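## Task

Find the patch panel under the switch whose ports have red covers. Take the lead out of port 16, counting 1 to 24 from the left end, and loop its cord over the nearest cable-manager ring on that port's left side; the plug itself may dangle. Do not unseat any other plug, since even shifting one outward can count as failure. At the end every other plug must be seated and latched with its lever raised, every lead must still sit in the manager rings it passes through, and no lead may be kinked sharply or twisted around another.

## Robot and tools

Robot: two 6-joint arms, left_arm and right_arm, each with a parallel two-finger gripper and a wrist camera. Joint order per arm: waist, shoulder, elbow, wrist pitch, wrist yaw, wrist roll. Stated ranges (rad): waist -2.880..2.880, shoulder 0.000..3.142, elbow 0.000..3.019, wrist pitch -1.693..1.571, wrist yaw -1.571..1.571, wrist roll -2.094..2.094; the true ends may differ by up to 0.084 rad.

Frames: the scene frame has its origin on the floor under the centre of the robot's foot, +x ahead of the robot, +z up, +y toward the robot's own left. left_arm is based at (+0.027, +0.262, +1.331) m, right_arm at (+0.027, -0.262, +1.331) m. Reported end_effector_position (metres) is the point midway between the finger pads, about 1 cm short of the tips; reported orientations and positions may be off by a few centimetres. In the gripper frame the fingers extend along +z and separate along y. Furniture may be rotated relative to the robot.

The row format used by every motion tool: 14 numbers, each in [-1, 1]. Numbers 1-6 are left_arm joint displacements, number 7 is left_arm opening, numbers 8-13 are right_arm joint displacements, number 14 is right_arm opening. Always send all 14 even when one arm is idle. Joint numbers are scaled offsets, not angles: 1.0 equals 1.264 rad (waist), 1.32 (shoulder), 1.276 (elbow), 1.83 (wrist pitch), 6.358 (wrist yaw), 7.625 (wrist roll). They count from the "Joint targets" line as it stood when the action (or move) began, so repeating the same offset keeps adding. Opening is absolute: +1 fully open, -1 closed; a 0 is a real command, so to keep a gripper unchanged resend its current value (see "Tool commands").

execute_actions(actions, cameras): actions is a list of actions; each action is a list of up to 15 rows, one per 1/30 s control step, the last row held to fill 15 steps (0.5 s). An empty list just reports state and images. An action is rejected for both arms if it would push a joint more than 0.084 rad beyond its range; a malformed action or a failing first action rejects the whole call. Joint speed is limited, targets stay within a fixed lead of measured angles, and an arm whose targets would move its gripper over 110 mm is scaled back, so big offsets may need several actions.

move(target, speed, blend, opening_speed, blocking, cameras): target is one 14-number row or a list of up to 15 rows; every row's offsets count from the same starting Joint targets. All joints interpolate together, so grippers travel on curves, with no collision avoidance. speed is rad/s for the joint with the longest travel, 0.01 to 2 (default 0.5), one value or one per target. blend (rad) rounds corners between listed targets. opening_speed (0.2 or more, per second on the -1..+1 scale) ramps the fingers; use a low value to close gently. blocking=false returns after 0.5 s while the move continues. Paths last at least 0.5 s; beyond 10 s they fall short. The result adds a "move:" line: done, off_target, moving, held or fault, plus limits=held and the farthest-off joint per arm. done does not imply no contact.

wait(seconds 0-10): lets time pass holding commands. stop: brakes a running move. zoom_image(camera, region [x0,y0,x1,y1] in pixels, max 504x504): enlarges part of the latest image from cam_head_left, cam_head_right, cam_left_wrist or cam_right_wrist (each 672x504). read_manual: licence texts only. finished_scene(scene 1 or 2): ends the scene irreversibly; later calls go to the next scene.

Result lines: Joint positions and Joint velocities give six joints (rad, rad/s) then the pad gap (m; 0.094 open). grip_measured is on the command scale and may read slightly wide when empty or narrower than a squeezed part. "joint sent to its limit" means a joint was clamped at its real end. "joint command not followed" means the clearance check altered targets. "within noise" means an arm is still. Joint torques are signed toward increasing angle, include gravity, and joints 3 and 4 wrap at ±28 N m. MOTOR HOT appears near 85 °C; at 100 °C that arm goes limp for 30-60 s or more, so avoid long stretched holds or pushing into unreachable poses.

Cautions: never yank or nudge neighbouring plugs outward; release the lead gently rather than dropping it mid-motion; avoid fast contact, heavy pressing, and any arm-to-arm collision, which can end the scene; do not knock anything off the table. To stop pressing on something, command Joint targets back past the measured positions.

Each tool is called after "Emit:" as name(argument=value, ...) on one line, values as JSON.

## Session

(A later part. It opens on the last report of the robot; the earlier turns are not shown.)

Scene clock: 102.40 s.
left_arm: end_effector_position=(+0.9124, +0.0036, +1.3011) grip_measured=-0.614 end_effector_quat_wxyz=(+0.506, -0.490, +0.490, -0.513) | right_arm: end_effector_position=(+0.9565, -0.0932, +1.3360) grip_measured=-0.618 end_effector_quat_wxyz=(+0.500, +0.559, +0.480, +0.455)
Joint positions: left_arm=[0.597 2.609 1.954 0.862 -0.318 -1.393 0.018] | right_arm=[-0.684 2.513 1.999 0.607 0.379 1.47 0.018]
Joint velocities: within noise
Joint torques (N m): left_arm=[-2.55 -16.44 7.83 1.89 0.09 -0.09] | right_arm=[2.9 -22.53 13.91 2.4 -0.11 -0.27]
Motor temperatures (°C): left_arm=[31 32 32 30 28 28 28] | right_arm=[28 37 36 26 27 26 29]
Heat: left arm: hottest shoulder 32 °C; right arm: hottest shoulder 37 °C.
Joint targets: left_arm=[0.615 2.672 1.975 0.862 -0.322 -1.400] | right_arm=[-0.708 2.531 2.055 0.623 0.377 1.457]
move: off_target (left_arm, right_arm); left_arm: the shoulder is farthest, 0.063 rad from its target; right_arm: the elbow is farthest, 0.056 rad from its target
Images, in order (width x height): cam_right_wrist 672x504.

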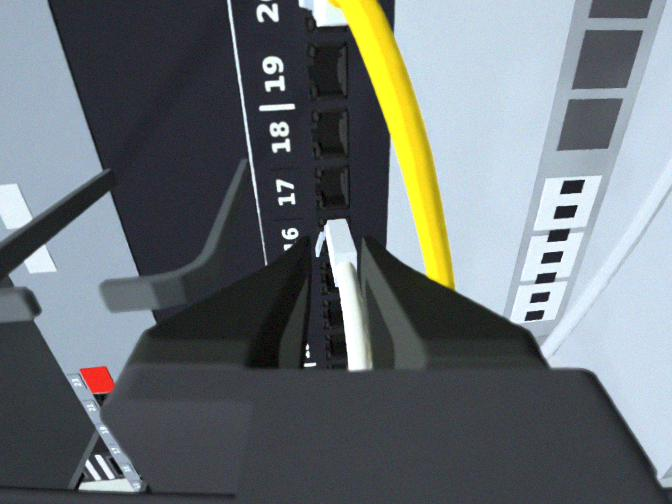

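Emit:
move(target=[0,0,0,0,0,0,-0.617,0,0.0020,0,0,0,0,-0.76], speed=0.06, opening_speed=0.2, cameras=["cam_right_wrist"])

Emit:
zoom_image(camera="cam_right_wrist", region=[270, 180, 390, 300])

Scene clock: 103.60 s.
left_arm: end_effector_position=(+0.9124, +0.0036, +1.3011) grip_measured=-0.614 end_effector_quat_wxyz=(+0.506, -0.490, +0.490, -0.513) | right_arm: end_effector_position=(+0.9565, -0.0931, +1.3353) grip_measured=-0.757 end_effector_quat_wxyz=(+0.501, +0.558, +0.480, +0.456)
Joint positions: left_arm=[0.597 2.609 1.954 0.862 -0.318 -1.393 0.018] | right_arm=[-0.684 2.515 2 0.609 0.379 1.47 0.011]
Joint velocities: within noise
Joint torques (N m): left_arm=[-3.14 -16.09 7.91 1.87 0.1 -0.07] | right_arm=[3.25 -22.59 13.97 2.28 -0.11 -0.27]
Motor temperatures (°C): left_arm=[31 33 33 30 28 28 28] | right_arm=[28 38 36 26 27 26 29]
Heat: left arm: hottest shoulder 33 °C; right arm: hottest shoulder 38 °C.
Joint targets: left_arm=[0.615 2.672 1.975 0.862 -0.322 -1.400] | right_arm=[-0.708 2.534 2.056 0.623 0.378 1.456]
move: off_target (left_arm, right_arm); left_arm: the shoulder is farthest, 0.063 rad from its target; right_arm: the elbow is farthest, 0.055 rad from its target
Images, in order (width x height): cam_right_wrist 672x504.

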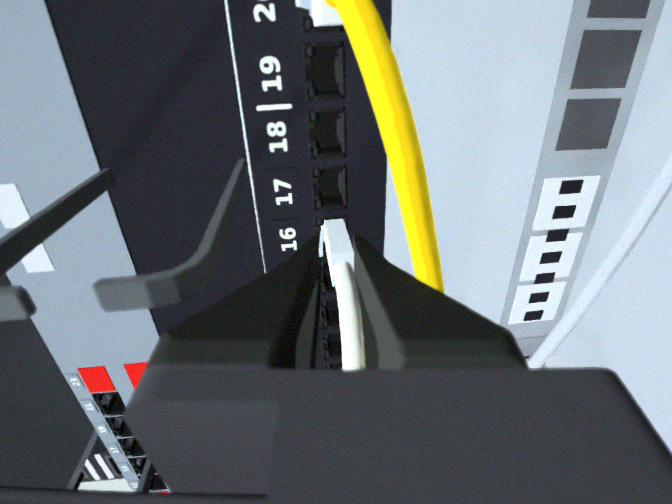

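Scaled by 4.200 from the camera's 672x504 image, which has a finer 960x720 frame.

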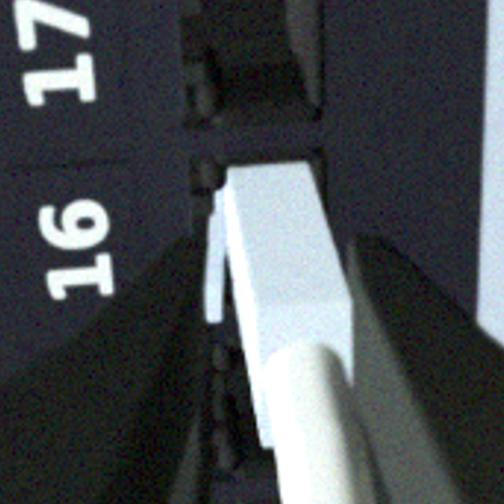

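Emit:
move(target=[0,0,0,0,0,0,-0.617,0,0,0,0,0,0,-0.88], opening_speed=0.2, cameras=["cam_right_wrist"])

Emit:
zoom_image(camera="cam_right_wrist", region=[270, 180, 390, 300])

Scene clock: 104.83 s.
left_arm: end_effector_position=(+0.9124, +0.0036, +1.3011) grip_measured=-0.614 end_effector_quat_wxyz=(+0.506, -0.490, +0.490, -0.513) | right_arm: end_effector_position=(+0.9564, -0.0931, +1.3356) grip_measured=-0.875 end_effector_quat_wxyz=(+0.502, +0.557, +0.478, +0.457)
Joint positions: left_arm=[0.597 2.609 1.954 0.862 -0.318 -1.393 0.018] | right_arm=[-0.684 2.517 2 0.618 0.379 1.469 0.006]
Joint velocities: within noise
Joint torques (N m): left_arm=[-3.25 -15.97 7.8 1.94 0.09 -0.1] | right_arm=[3.08 -22.95 13.96 1.77 -0.11 -0.28]
Motor temperatures (°C): left_arm=[31 33 33 30 28 28 28] | right_arm=[28 38 36 26 27 26 29]
Heat: left arm: hottest shoulder 33 °C; right arm: hottest shoulder 38 °C.
Joint targets: left_arm=[0.615 2.672 1.975 0.862 -0.322 -1.400] | right_arm=[-0.708 2.534 2.056 0.623 0.378 1.457]
move: off_target (left_arm, right_arm); left_arm: the shoulder is farthest, 0.063 rad from its target; right_arm: the elbow is farthest, 0.056 rad from its target
Images, in order (width x height): cam_right_wrist 672x504.

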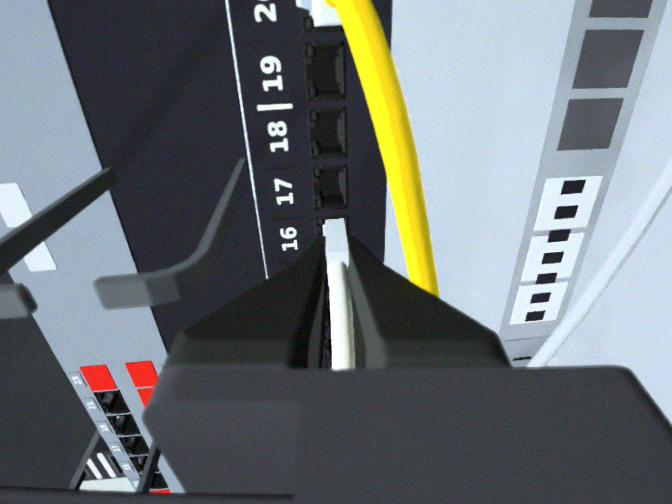

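Scaled by 4.200 from the camera's 672x504 image, which has a finer 960x720 frame.

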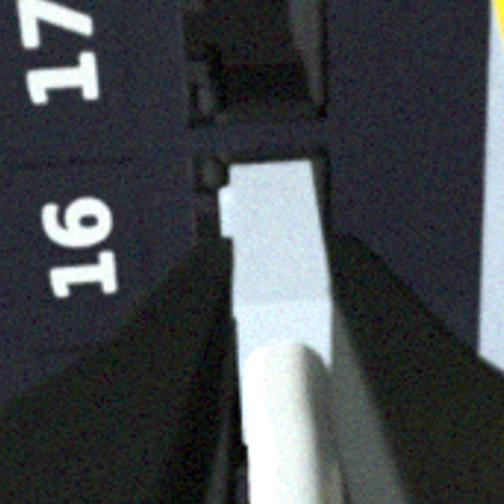

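Emit:
move(target=[[0,0,0,0,0,0,-0.617,0,-0.022,-0.036,0,0,0,-0.9],[0,0,0,0,0,0,-0.617,0.0316,-0.0742,-0.1513,0.0497,0.0019,0,-0.9]], speed=0.1, cameras=["cam_right_wrist","cam_left_wrist"])

Scene clock: 108.37 s.
left_arm: end_effector_position=(+0.9124, +0.0036, +1.3011) grip_measured=-0.614 end_effector_quat_wxyz=(+0.506, -0.490, +0.490, -0.513) | right_arm: end_effector_position=(+0.9509, -0.0920, +1.3305) grip_measured=-0.885 end_effector_quat_wxyz=(+0.494, +0.548, +0.487, +0.468)
Joint positions: left_arm=[0.597 2.609 1.954 0.862 -0.318 -1.393 0.018] | right_arm=[-0.69 2.509 1.964 0.643 0.336 1.469 0.005]
Joint velocities: within noise
Joint torques (N m): left_arm=[-2.9 -16.21 7.97 2.07 0.08 -0.06] | right_arm=[7.24 -29.98 0.1 4.71 2.14 -0.27]
Motor temperatures (°C): left_arm=[31 33 33 30 28 28 28] | right_arm=[28 38 36 26 27 26 29]
Heat: left arm: hottest shoulder 33 °C; right arm: hottest shoulder 38 °C.
Joint targets: left_arm=[0.615 2.672 1.975 0.862 -0.322 -1.400] | right_arm=[-0.668 2.436 1.862 0.714 0.390 1.457]
move: off_target (left_arm, right_arm); left_arm: the shoulder is farthest, 0.063 rad from its target; right_arm: the elbow is farthest, 0.101 rad from its target
Images, in order (width x height): cam_left_wrist 672x504, cam_right_wrist 672x504.

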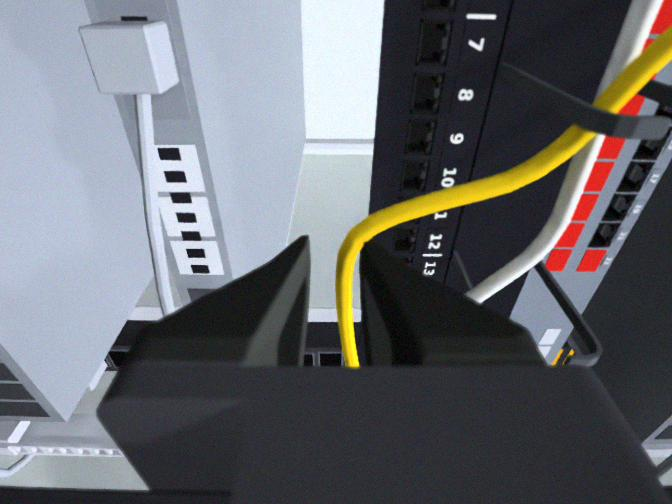

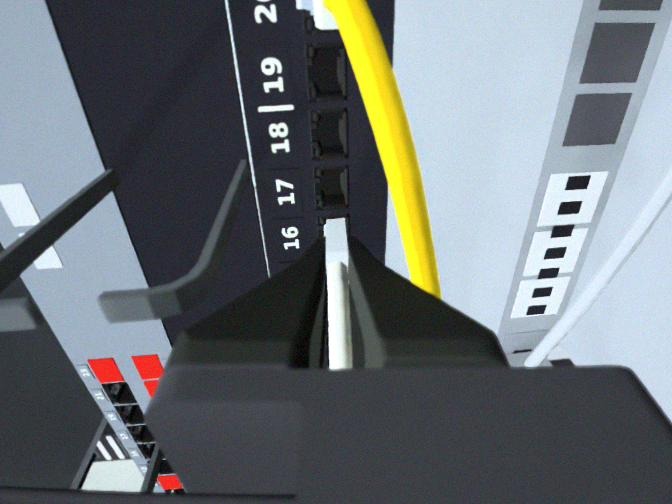

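Emit:
zoom_image(camera="cam_right_wrist", region=[270, 180, 390, 300])

Scaled by 4.200 from the camera's 672x504 image, which has a finer 960x720 frame.

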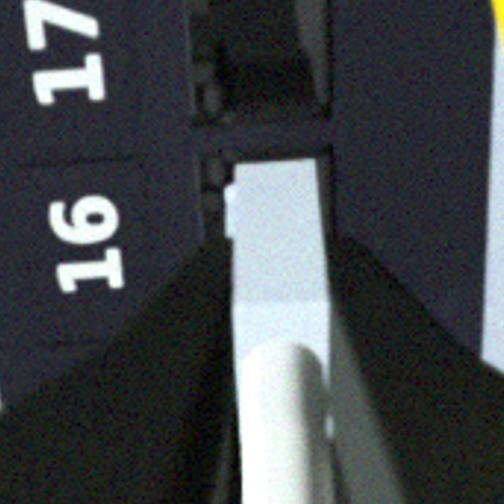

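Emit:
move(target=[[0,0,0,0,0,0,-0.617,-0.0214,0.0595,0.112,-0.0525,-0.0019,0,-0.9],[0,0,0,0,0,0,-0.617,-0.0214,0.0595,0.112,-0.0525,-0.0019,0,-1.0]], speed=0.15, opening_speed=0.3, cameras=["cam_right_wrist"])

Emit:
zoom_image(camera="cam_right_wrist", region=[270, 180, 390, 300])

Scene clock: 113.27 s.
left_arm: end_effector_position=(+0.9124, +0.0036, +1.3011) grip_measured=-0.614 end_effector_quat_wxyz=(+0.506, -0.490, +0.490, -0.513) | right_arm: end_effector_position=(+0.9549, -0.0952, +1.3348) grip_measured=-0.885 end_effector_quat_wxyz=(+0.497, +0.552, +0.484, +0.462)
Joint positions: left_arm=[0.597 2.609 1.954 0.862 -0.318 -1.393 0.018] | right_arm=[-0.691 2.509 1.982 0.624 0.352 1.469 0.005]
Joint velocities: within noise
Joint torques (N m): left_arm=[-3.14 -15.97 7.76 1.92 0.12 -0.09] | right_arm=[4.89 -23.65 10.99 1.46 0.99 -0.26]
Motor temperatures (°C): left_arm=[31 33 33 30 28 28 28] | right_arm=[28 39 36 26 28 25 30]
Heat: left arm: hottest shoulder 33 °C; right arm: hottest shoulder 39 °C.
Joint targets: left_arm=[0.615 2.672 1.975 0.862 -0.322 -1.400] | right_arm=[-0.695 2.515 2.005 0.618 0.378 1.457]
move: off_target (left_arm); left_arm: the shoulder is farthest, 0.063 rad from its target
Images, in order (width x height): cam_right_wrist 672x504.

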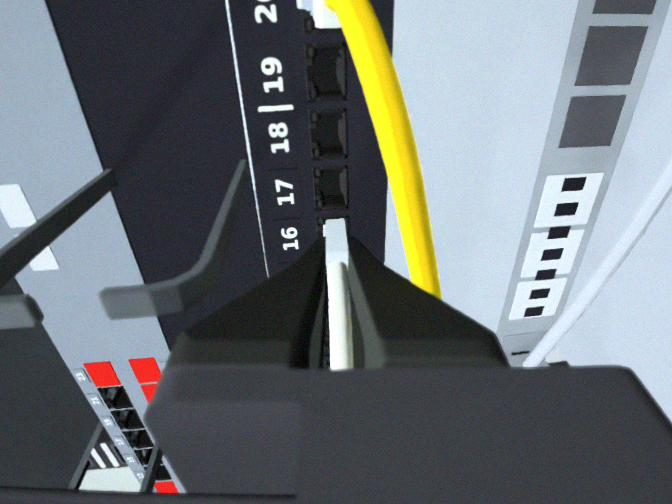

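Scaled by 4.200 from the camera's 672x504 image, which has a finer 960x720 frame.

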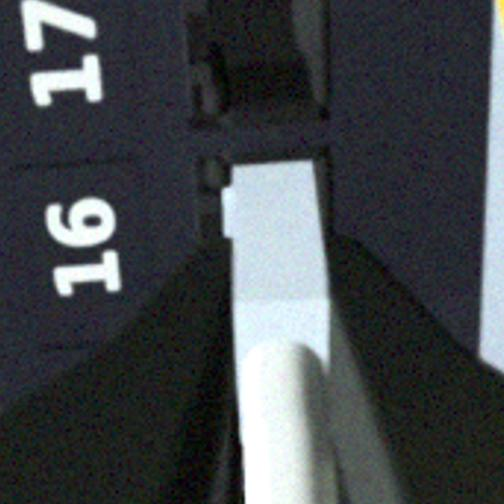

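Emit:
move(target=[[0,0,0,0,0,0,-0.617,0,0,0,0,0,0,-0.74],[0,0,0,0,0,0,-0.617,-0.004,0.0303,0.0274,0.0639,-0.0052,-0.0035,-0.74]], speed=0.08, opening_speed=0.3, cameras=["cam_right_wrist"])

Emit:
zoom_image(camera="cam_right_wrist", region=[270, 180, 390, 300])

Scene clock: 117.50 s.
left_arm: end_effector_position=(+0.9124, +0.0036, +1.3011) grip_measured=-0.614 end_effector_quat_wxyz=(+0.506, -0.489, +0.490, -0.513) | right_arm: end_effector_position=(+0.9528, -0.0944, +1.3361) grip_measured=-0.742 end_effector_quat_wxyz=(+0.517, +0.536, +0.466, +0.477)
Joint positions: left_arm=[0.597 2.609 1.954 0.862 -0.317 -1.393 0.018] | right_arm=[-0.69 2.535 1.987 0.719 0.35 1.443 0.012]
Joint velocities: within noise
Joint torques (N m): left_arm=[-2.55 -16.26 7.76 1.91 0.05 -0.09] | right_arm=[4.54 -22.59 13.45 2.3 -0.29 -0.28]
Motor temperatures (°C): left_arm=[31 33 33 30 28 28 28] | right_arm=[28 40 37 26 28 25 30]
Heat: left arm: hottest shoulder 33 °C; right arm: hottest shoulder 40 °C.
Joint targets: left_arm=[0.615 2.672 1.975 0.862 -0.322 -1.400] | right_arm=[-0.700 2.555 2.040 0.735 0.345 1.430]
move: off_target (left_arm, right_arm); left_arm: the shoulder is farthest, 0.063 rad from its target; right_arm: the elbow is farthest, 0.053 rad from its target
Images, in order (width x height): cam_right_wrist 672x504.

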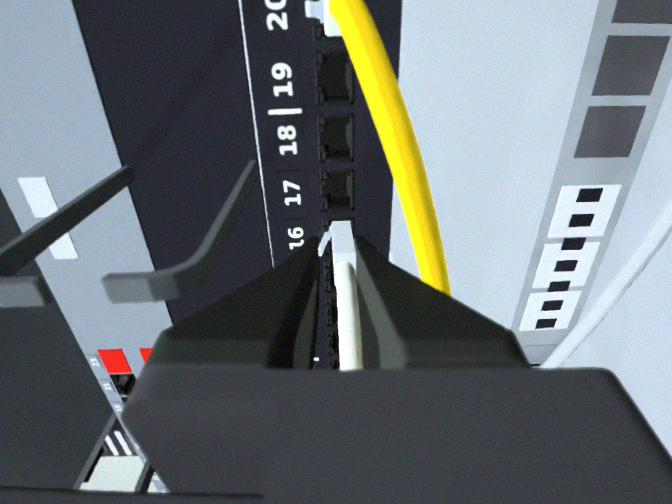

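Scaled by 4.200 from the camera's 672x504 image, which has a finer 960x720 frame.

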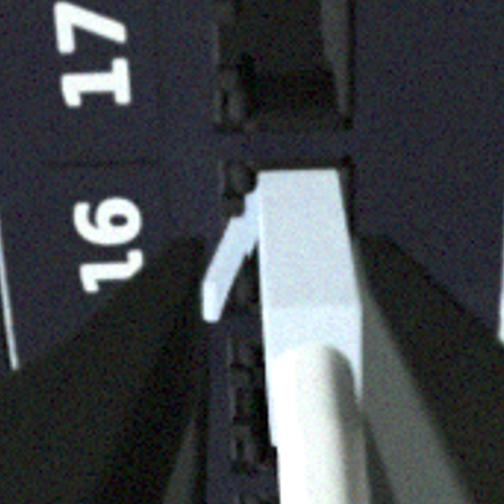

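Emit:
move(target=[[0,0,0,0,0,0,-0.617,0,0.0065,0.0063,0,0,0,-0.72],[0,0,0,0,0,0,-0.617,0,0.0065,0.0063,0,0,0,-0.95]], speed=0.08, opening_speed=0.25, cameras=["cam_right_wrist"])

Emit:
zoom_image(camera="cam_right_wrist", region=[270, 180, 390, 300])

Scene clock: 120.13 s.
left_arm: end_effector_position=(+0.9123, +0.0035, +1.3008) grip_measured=-0.614 end_effector_quat_wxyz=(+0.506, -0.489, +0.491, -0.513) | right_arm: end_effector_position=(+0.9539, -0.0933, +1.3345) grip_measured=-0.886 end_effector_quat_wxyz=(+0.519, +0.533, +0.467, +0.478)
Joint positions: left_arm=[0.597 2.609 1.954 0.862 -0.317 -1.393 0.018] | right_arm=[-0.69 2.544 1.996 0.723 0.347 1.437 0.005]
Joint velocities: within noise
Joint torques (N m): left_arm=[-2.43 -15.85 7.9 1.96 0.09 -0.05] | right_arm=[4.31 -22.3 13.41 2.15 -0.19 -0.18]
Motor temperatures (°C): left_arm=[31 34 33 30 28 28 28] | right_arm=[28 40 37 26 28 25 30]
Heat: left arm: hottest shoulder 34 °C; right arm: hottest shoulder 40 °C.
Joint targets: left_arm=[0.615 2.672 1.975 0.862 -0.322 -1.400] | right_arm=[-0.700 2.563 2.048 0.735 0.344 1.430]
move: off_target (left_arm, right_arm); target 2's new numbers were sent with right_arm's elbow 0.052 rad from that target; left_arm: the shoulder is farthest, 0.063 rad from its target; right_arm: the elbow is farthest, 0.052 rad from its target
Images, in order (width x height): cam_right_wrist 672x504.

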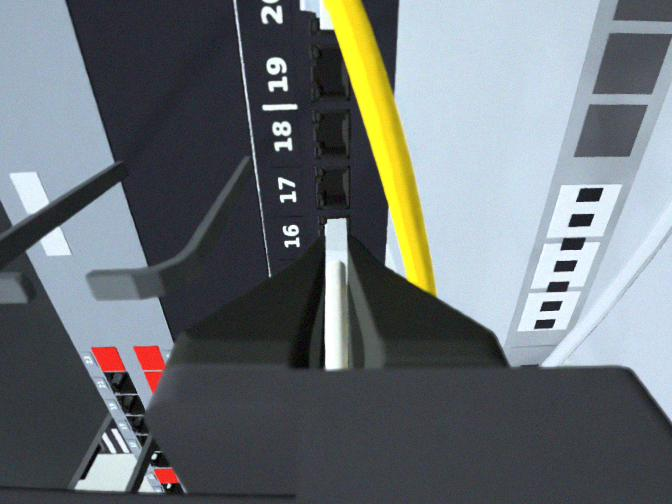

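Scaled by 4.200 from the camera's 672x504 image, which has a finer 960x720 frame.

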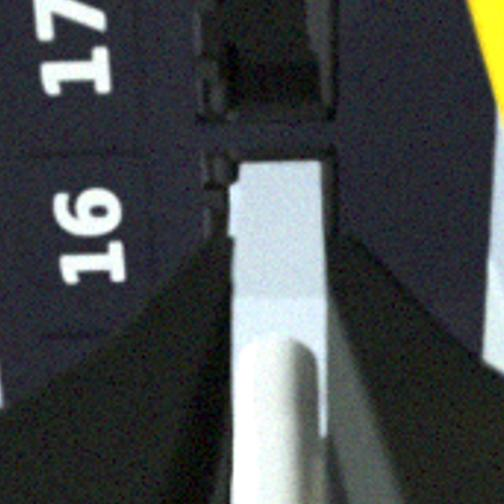

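Emit:
move(target=[[0,0,0,0,0,0,-0.617,0,-0.0227,-0.0353,0,0,0,-0.95],[0,0,0,0,0,0,-0.617,0.0277,-0.0705,-0.145,0.0443,0.0022,0,-0.95]], speed=0.1, cameras=["cam_right_wrist"])

Emit:
zoom_image(camera="cam_right_wrist", region=[270, 180, 390, 300])

Scene clock: 123.17 s.
left_arm: end_effector_position=(+0.9122, +0.0033, +1.3005) grip_measured=-0.614 end_effector_quat_wxyz=(+0.506, -0.489, +0.491, -0.514) | right_arm: end_effector_position=(+0.9263, -0.0932, +1.3228) grip_measured=-0.887 end_effector_quat_wxyz=(+0.517, +0.535, +0.470, +0.475)
Joint positions: left_arm=[0.597 2.61 1.954 0.862 -0.316 -1.393 0.018] | right_arm=[-0.683 2.503 1.868 0.801 0.355 1.436 0.005]
Joint velocities: within noise
Joint torques (N m): left_arm=[-2.9 -16.44 7.86 1.92 0.05 -0.09] | right_arm=[6.77 -25.93 7.86 2.28 0.07 -0.21]
Motor temperatures (°C): left_arm=[31 34 33 30 28 28 28] | right_arm=[28 40 37 26 28 25 30]
Heat: left arm: hottest shoulder 34 °C; right arm: hottest shoulder 40 °C.
Joint targets: left_arm=[0.615 2.672 1.975 0.862 -0.322 -1.400] | right_arm=[-0.665 2.470 1.863 0.816 0.358 1.430]
move: off_target (left_arm); left_arm: the shoulder is farthest, 0.062 rad from its target
Images, in order (width x height): cam_right_wrist 672x504.

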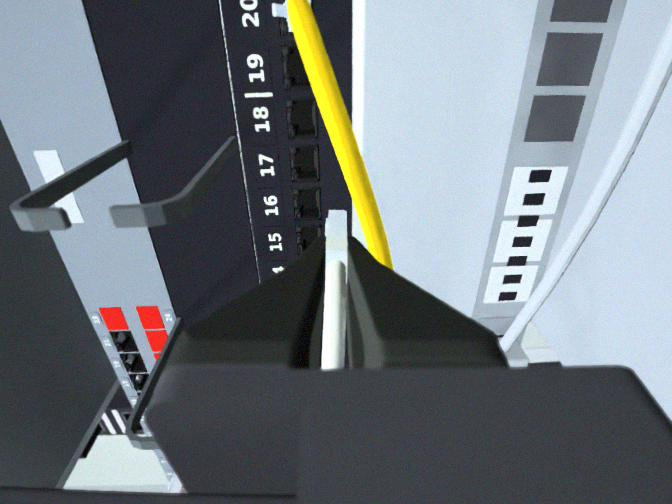

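Scaled by 4.200 from the camera's 672x504 image, which has a finer 960x720 frame.

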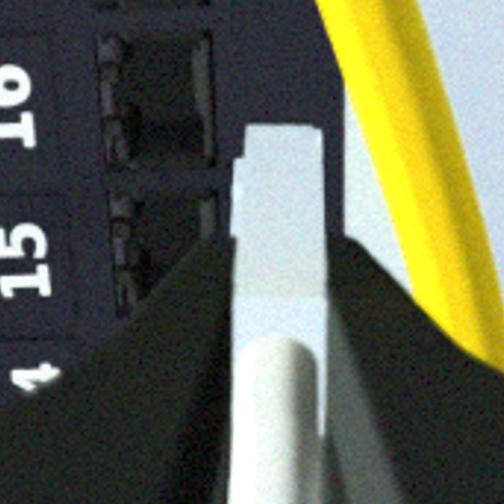

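Emit:
move(target=[[0,0,0,0,0,0,-0.617,0.0158,-0.0644,-0.1403,0.0607,0.0024,-0.0013,-0.95],[0,0,0,0,0,0,-0.617,0.0245,-0.1386,-0.1685,0.0164,0.0039,-0.0026,-0.95]], speed=0.15, blend=0.02)

Scene clock: 128.40 s.
left_arm: end_effector_position=(+0.9122, +0.0033, +1.3005) grip_measured=-0.614 end_effector_quat_wxyz=(+0.506, -0.489, +0.491, -0.514) | right_arm: end_effector_position=(+0.8858, -0.0950, +1.3811) grip_measured=-0.887 end_effector_quat_wxyz=(+0.521, +0.532, +0.468, +0.475)
Joint positions: left_arm=[0.597 2.61 1.954 0.862 -0.316 -1.393 0.018] | right_arm=[-0.658 2.32 1.648 0.85 0.381 1.424 0.005]
Joint velocities: within noise
Joint torques (N m): left_arm=[-2.9 -16.91 7.76 1.81 -0.03 -0.07] | right_arm=[6.95 -24.29 8.14 1.51 -0.01 -0.28]
Motor temperatures (°C): left_arm=[31 35 33 30 28 28 28] | right_arm=[28 40 36 26 28 25 30]
Heat: left arm: hottest shoulder 35 °C; right arm: hottest shoulder 40 °C.
Joint targets: left_arm=[0.615 2.672 1.975 0.862 -0.322 -1.400] | right_arm=[-0.634 2.287 1.648 0.846 0.383 1.410]
move: off_target (left_arm); left_arm: the shoulder is farthest, 0.062 rad from its target

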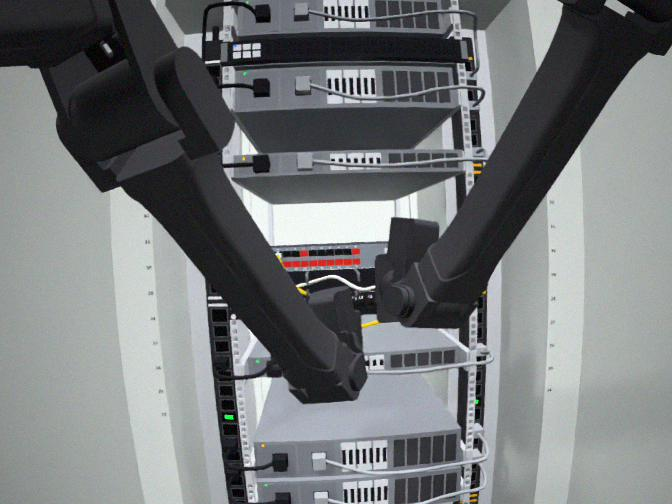

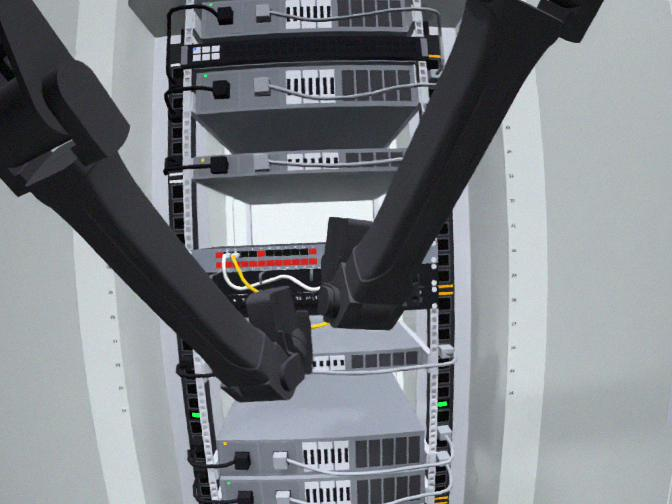

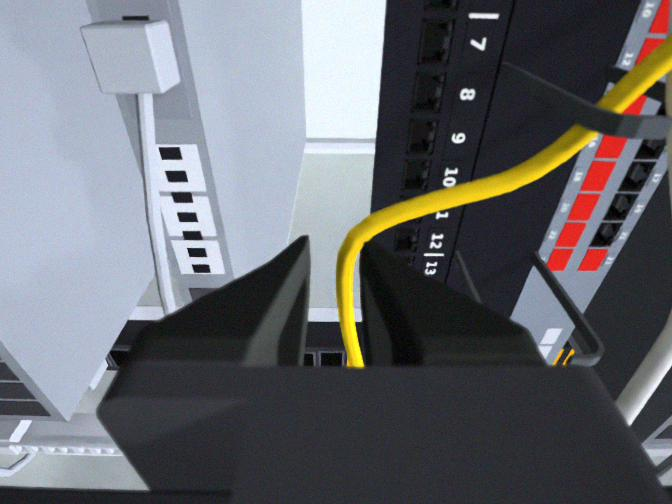

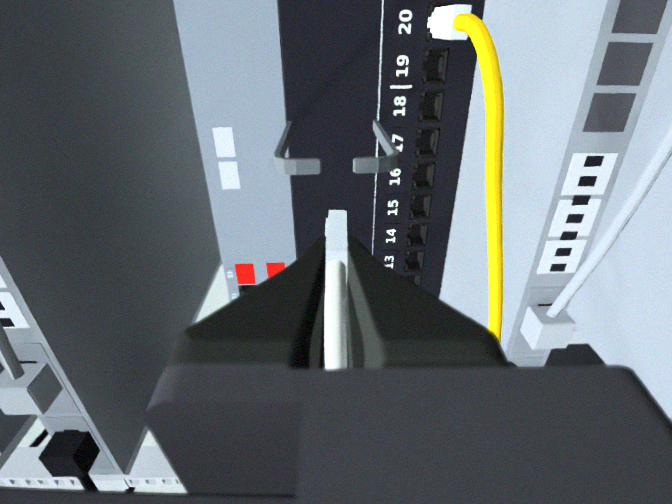

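Emit:
move(target=[0,-0.062,0,0,0,0,-0.617,0,0,0,0,0,0,-0.95], speed=0.1, cameras=["cam_left_wrist"])

Scene clock: 130.43 s.
left_arm: end_effector_position=(+0.9151, +0.0046, +1.3142) grip_measured=-0.614 end_effector_quat_wxyz=(+0.509, -0.487, +0.485, -0.518) | right_arm: end_effector_position=(+0.8858, -0.0950, +1.3811) grip_measured=-0.887 end_effector_quat_wxyz=(+0.522, +0.532, +0.468, +0.475)
Joint positions: left_arm=[0.597 2.594 1.954 0.862 -0.316 -1.393 0.018] | right_arm=[-0.658 2.32 1.648 0.85 0.381 1.423 0.005]
Joint velocities: within noise
Joint torques (N m): left_arm=[-2.9 -20.42 7.91 1.8 -0.01 -0.03] | right_arm=[7.18 -24.7 8.17 1.55 -0.02 -0.28]
Motor temperatures (°C): left_arm=[31 35 33 30 28 28 28] | right_arm=[28 39 36 26 28 25 30]
Heat: left arm: hottest shoulder 35 °C; right arm: hottest shoulder 39 °C.
Joint targets: left_arm=[0.615 2.590 1.975 0.862 -0.322 -1.400] | right_arm=[-0.635 2.287 1.648 0.846 0.383 1.410]
move: done
Images, in order (width x height): cam_left_wrist 672x504.

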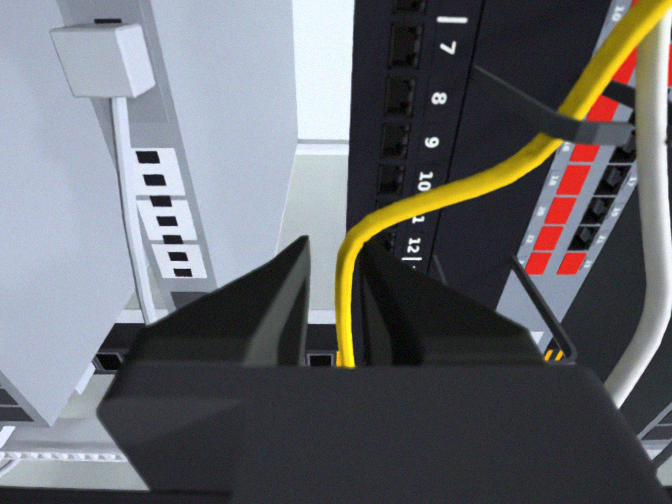

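Emit:
move(target=[[0,-0.0091,-0.0196,0,0,0,-0.617,0,0,0,0,0,0,-0.95],[-0.0475,-0.0848,-0.192,0.0836,-0.0041,0,-0.5,0,0,0,0,0,0,-0.95]], speed=0.1, opening_speed=0.2, cameras=["cam_left_wrist"])

Scene clock: 134.93 s.
left_arm: end_effector_position=(+0.8657, -0.0026, +1.3295) grip_measured=-0.504 end_effector_quat_wxyz=(+0.508, -0.486, +0.479, -0.525) | right_arm: end_effector_position=(+0.8858, -0.0950, +1.3810) grip_measured=-0.887 end_effector_quat_wxyz=(+0.522, +0.532, +0.468, +0.475)
Joint positions: left_arm=[0.562 2.491 1.737 0.994 -0.344 -1.393 0.023] | right_arm=[-0.658 2.32 1.648 0.849 0.382 1.423 0.005]
Joint velocities: within noise
Joint torques (N m): left_arm=[-4.89 -20.6 5.33 2.84 0.15 -0.08] | right_arm=[6.95 -24.47 8.17 1.48 -0.01 -0.27]
Motor temperatures (°C): left_arm=[31 35 33 30 28 28 28] | right_arm=[28 39 36 26 27 25 30]
Heat: left arm: hottest shoulder 35 °C; right arm: hottest shoulder 39 °C.
Joint targets: left_arm=[0.555 2.478 1.730 1.015 -0.348 -1.400] | right_arm=[-0.635 2.287 1.648 0.846 0.383 1.410]
move: done
Images, in order (width x height): cam_left_wrist 672x504.

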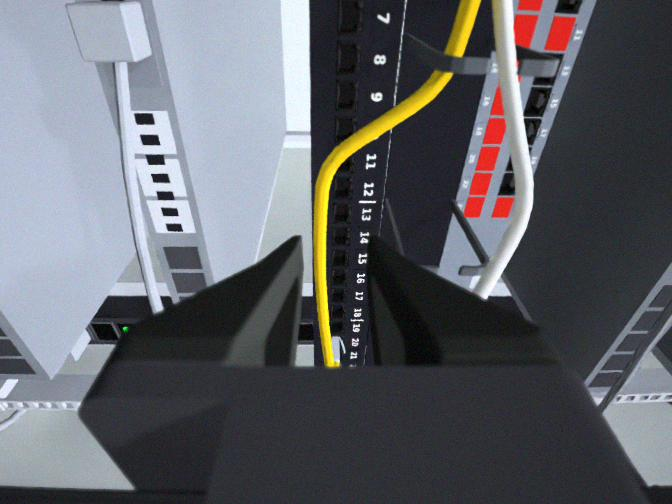

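Emit:
zoom_image(camera="cam_left_wrist", region=[400, 0, 580, 130])

Emit:
zoom_image(camera="cam_left_wrist", region=[400, 150, 580, 330])

Scaled by 2.800 from the camera's 672x504 image, which has a finer 960x720 frame.

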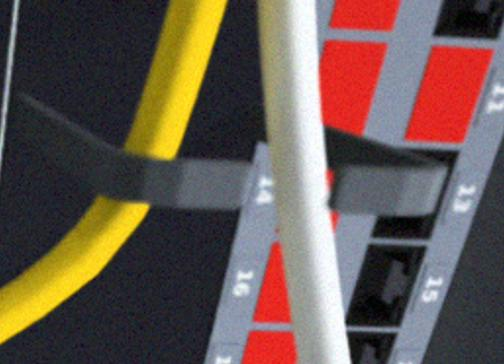

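Scaled by 2.800 from the camera's 672x504 image, which has a finer 960x720 frame.

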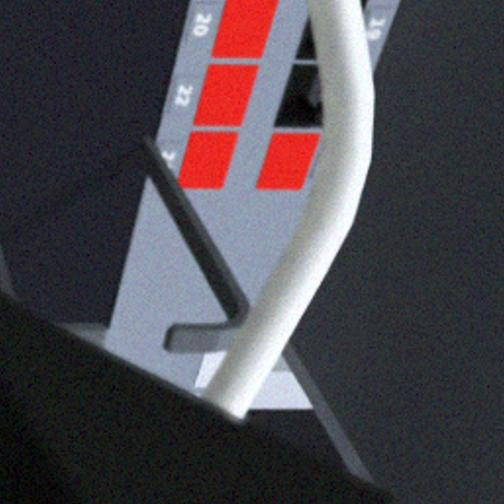

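Emit:
move(target=[[0.02,-0.0947,-0.163,-0.0077,-0.0066,0,-0.5,0,0,0,0,0,0,-0.95],[0.0237,-0.203,-0.2492,-0.0246,-0.0126,0.2085,-0.5,0,0,0,0,0,0,-0.95]], speed=0.4)

Emit:
zoom_image(camera="cam_left_wrist", region=[220, 60, 470, 260])

Scene clock: 141.40 s.
left_arm: end_effector_position=(+0.8133, +0.0517, +1.3898) grip_measured=-0.503 end_effector_quat_wxyz=(+0.706, -0.024, +0.707, +0.026) | right_arm: end_effector_position=(+0.8858, -0.0950, +1.3810) grip_measured=-0.887 end_effector_quat_wxyz=(+0.522, +0.532, +0.468, +0.475)
Joint positions: left_arm=[0.573 2.222 1.419 0.984 -0.425 0.182 0.023] | right_arm=[-0.658 2.32 1.648 0.849 0.382 1.423 0.005]
Joint velocities: within noise
Joint torques (N m): left_arm=[-2.78 -18.61 4.98 1.4 0.1 -0.07] | right_arm=[6.71 -24.41 8.13 1.48 -0.03 -0.27]
Motor temperatures (°C): left_arm=[31 35 33 30 28 28 28] | right_arm=[28 38 35 26 27 25 31]
Heat: left arm: hottest shoulder 35 °C; right arm: hottest shoulder 38 °C.
Joint targets: left_arm=[0.585 2.210 1.411 0.970 -0.428 0.190] | right_arm=[-0.635 2.287 1.648 0.846 0.383 1.410]
move: done

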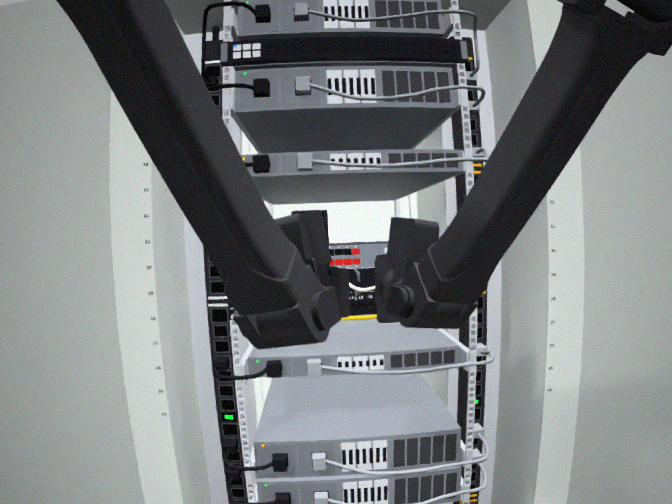

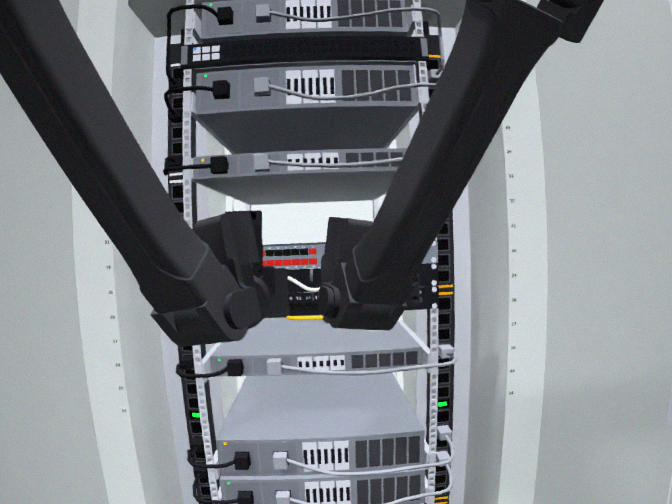

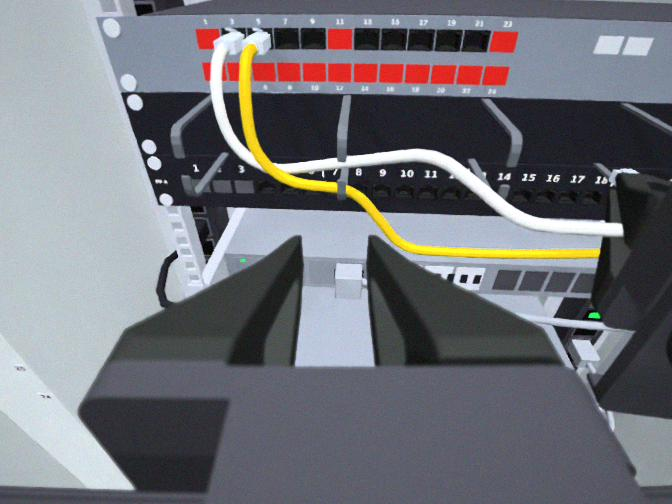

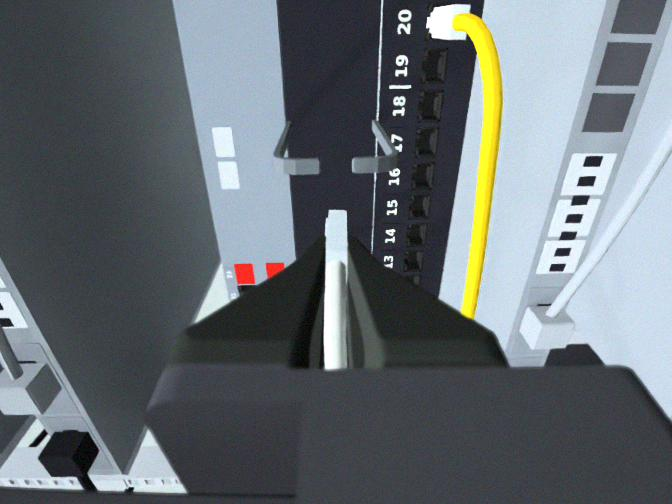

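Scaled by 2.016 from the camera's 672x504 image, which has a finer 960x720 frame.

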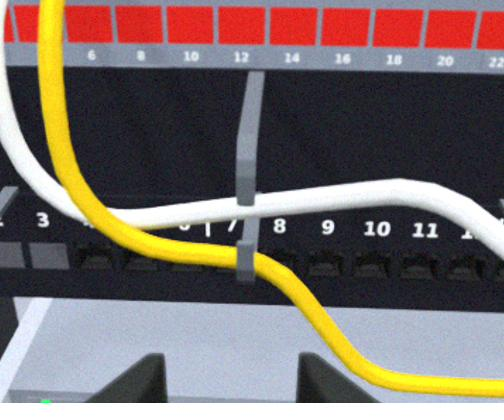

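Emit:
move(target=[-0.0396,0.0682,0.1129,-0.0246,0.0071,-0.2085,-0.3,0,0,0,0,0,0,-0.95], speed=0.4, cameras=["cam_left_wrist","cam_right_wrist"])

Scene clock: 147.40 s.
left_arm: end_effector_position=(+0.8188, +0.0464, +1.3947) grip_measured=-0.303 end_effector_quat_wxyz=(+0.671, -0.259, +0.658, -0.223) | right_arm: end_effector_position=(+0.8858, -0.0950, +1.3810) grip_measured=-0.887 end_effector_quat_wxyz=(+0.522, +0.532, +0.468, +0.475)
Joint positions: left_arm=[0.571 2.222 1.439 0.964 -0.41 -0.516 0.033] | right_arm=[-0.658 2.32 1.648 0.849 0.382 1.423 0.005]
Joint velocities: within noise
Joint torques (N m): left_arm=[-4.54 -16.97 5.75 1.73 0.26 0.02] | right_arm=[6.95 -24.59 8.1 1.47 -0.03 -0.3]
Motor temperatures (°C): left_arm=[31 37 33 29 28 28 28] | right_arm=[28 38 35 26 27 25 31]
Heat: left arm: hottest shoulder 37 °C; right arm: hottest shoulder 38 °C.
Joint targets: left_arm=[0.572 2.222 1.438 0.964 -0.410 -0.509] | right_arm=[-0.635 2.287 1.648 0.846 0.383 1.410]
move: held (left_arm; a check stopped the path); limits=held; left_arm: the wrist roll is farthest, 0.884 rad from its target
joint command not followed: on one or more control steps a check withheld the commanded joint targets of the left arm, and it was not sent them on those steps.
cause: the commanded joint targets, or the way to them, would bring a part of the robot too close to another arm (this arm's gripper housing and the right arm's wrist (the part past joint 5), along the way the arms are being sent, or toward where that arm still pushes).
Images, in order (width x height): cam_left_wrist 672x504, cam_right_wrist 672x504.

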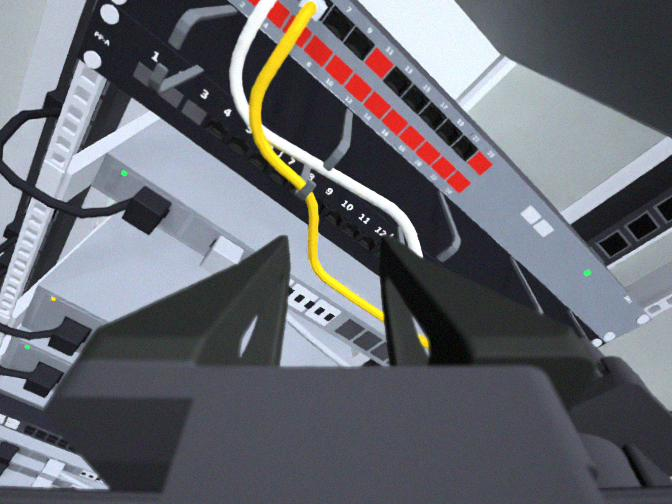

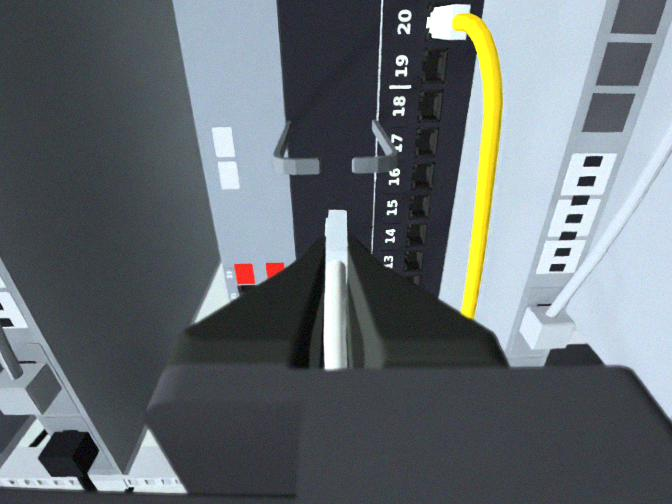

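Emit:
move(target=[[0.04,0,0,0,0,0,-0.3,0,0,0,0,0,0,-0.95],[0.04,0.059,0.0917,-0.0213,0.0042,-0.1168,-0.3,0,0,0,0,0,0,-0.95]], speed=0.4, cameras=["cam_left_wrist"])

Scene clock: 150.93 s.
left_arm: end_effector_position=(+0.8466, +0.0753, +1.3811) grip_measured=-0.303 end_effector_quat_wxyz=(+0.522, -0.518, +0.481, -0.478) | right_arm: end_effector_position=(+0.8858, -0.0950, +1.3810) grip_measured=-0.887 end_effector_quat_wxyz=(+0.522, +0.532, +0.468, +0.475)
Joint positions: left_arm=[0.623 2.271 1.514 0.939 -0.386 -1.391 0.033] | right_arm=[-0.658 2.32 1.648 0.849 0.382 1.423 0.005]
Joint velocities: within noise
Joint torques (N m): left_arm=[-4.31 -16.09 8.66 1.39 0.39 -0.04] | right_arm=[6.77 -24.64 8.16 1.51 -0.01 -0.27]
Motor temperatures (°C): left_arm=[31 37 34 29 28 28 28] | right_arm=[28 38 35 26 27 25 31]
Heat: left arm: hottest shoulder 37 °C; right arm: hottest shoulder 38 °C.
Joint targets: left_arm=[0.622 2.300 1.555 0.925 -0.383 -1.399] | right_arm=[-0.635 2.287 1.648 0.846 0.383 1.410]
move: off_target (left_arm); left_arm: the elbow is farthest, 0.041 rad from its target
Images, in order (width x height): cam_left_wrist 672x504.

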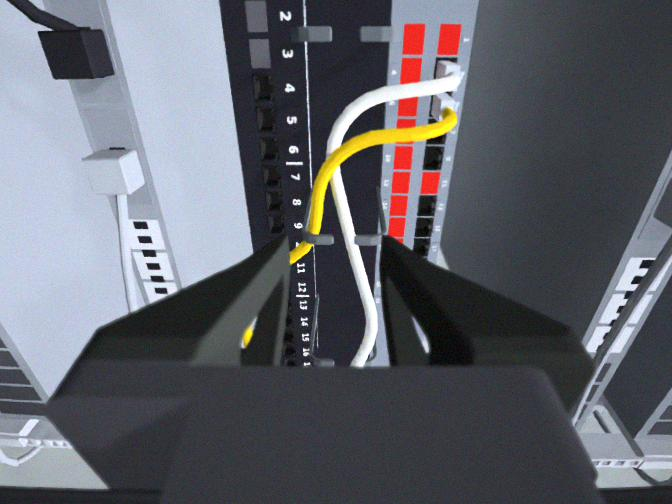

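Emit:
zoom_image(camera="cam_left_wrist", region=[270, 130, 440, 370])

Scaled by 2.100 from the camera's 672x504 image, which has a finer 960x720 frame.

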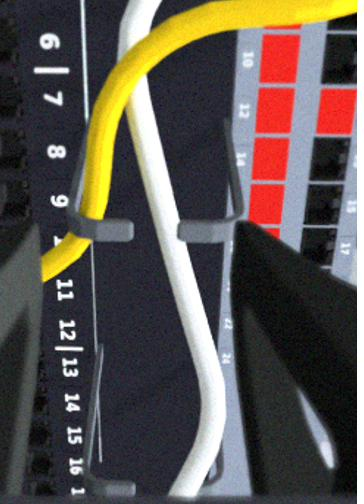

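Emit:
move(target=[0,0,0,0,0,0,-0.3,-0.0601,-0.0144,-0.0298,0.006,-0.0239,0,-0.95], speed=0.08, cameras=["cam_left_wrist","cam_right_wrist"])

Emit:
zoom_image(camera="cam_left_wrist", region=[270, 130, 440, 370])

Scene clock: 154.40 s.
left_arm: end_effector_position=(+0.8466, +0.0753, +1.3811) grip_measured=-0.303 end_effector_quat_wxyz=(+0.522, -0.518, +0.480, -0.478) | right_arm: end_effector_position=(+0.8835, -0.0967, +1.3733) grip_measured=-0.887 end_effector_quat_wxyz=(+0.494, +0.501, +0.503, +0.502)
Joint positions: left_arm=[0.623 2.271 1.514 0.939 -0.386 -1.392 0.033] | right_arm=[-0.689 2.308 1.612 0.849 0.233 1.423 0.005]
Joint velocities: within noise
Joint torques (N m): left_arm=[-3.66 -16.15 8.54 1.42 0.39 -0.06] | right_arm=[2.96 -24.82 7.82 2.07 -0.15 -0.27]
Motor temperatures (°C): left_arm=[31 37 34 29 28 28 28] | right_arm=[28 38 35 26 27 25 31]
Heat: left arm: hottest shoulder 37 °C; right arm: hottest shoulder 38 °C.
Joint targets: left_arm=[0.622 2.300 1.555 0.925 -0.383 -1.399] | right_arm=[-0.710 2.268 1.610 0.857 0.231 1.410]
move: off_target (left_arm, right_arm); left_arm: the elbow is farthest, 0.041 rad from its target; right_arm: the shoulder is farthest, 0.040 rad from its target
Images, in order (width x height): cam_left_wrist 672x504, cam_right_wrist 672x504.

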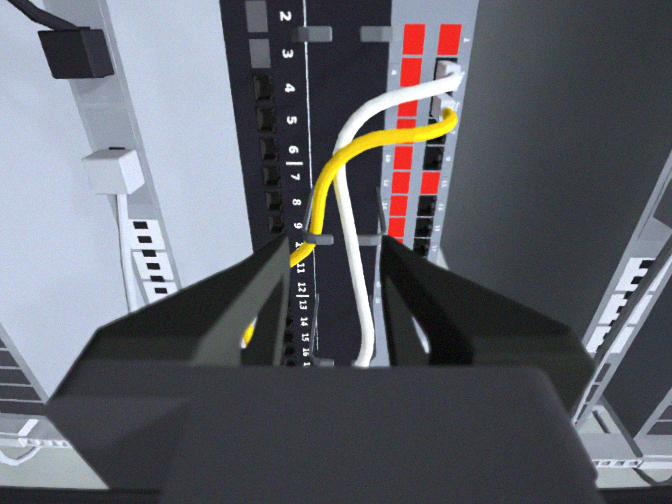

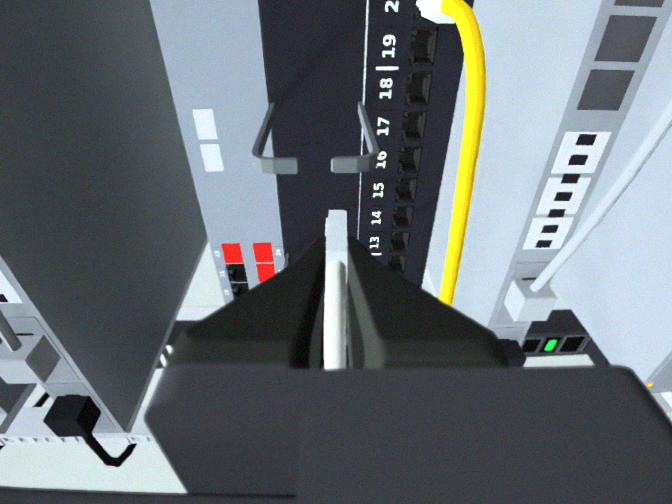

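Scaled by 2.100 from the camera's 672x504 image, which has a finer 960x720 frame.

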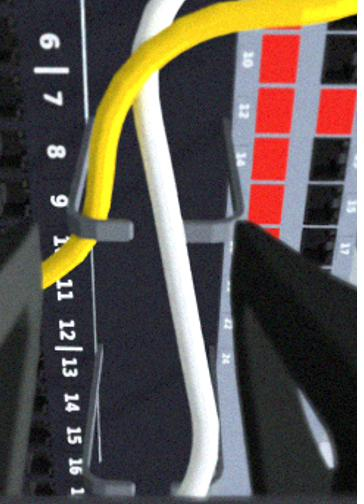

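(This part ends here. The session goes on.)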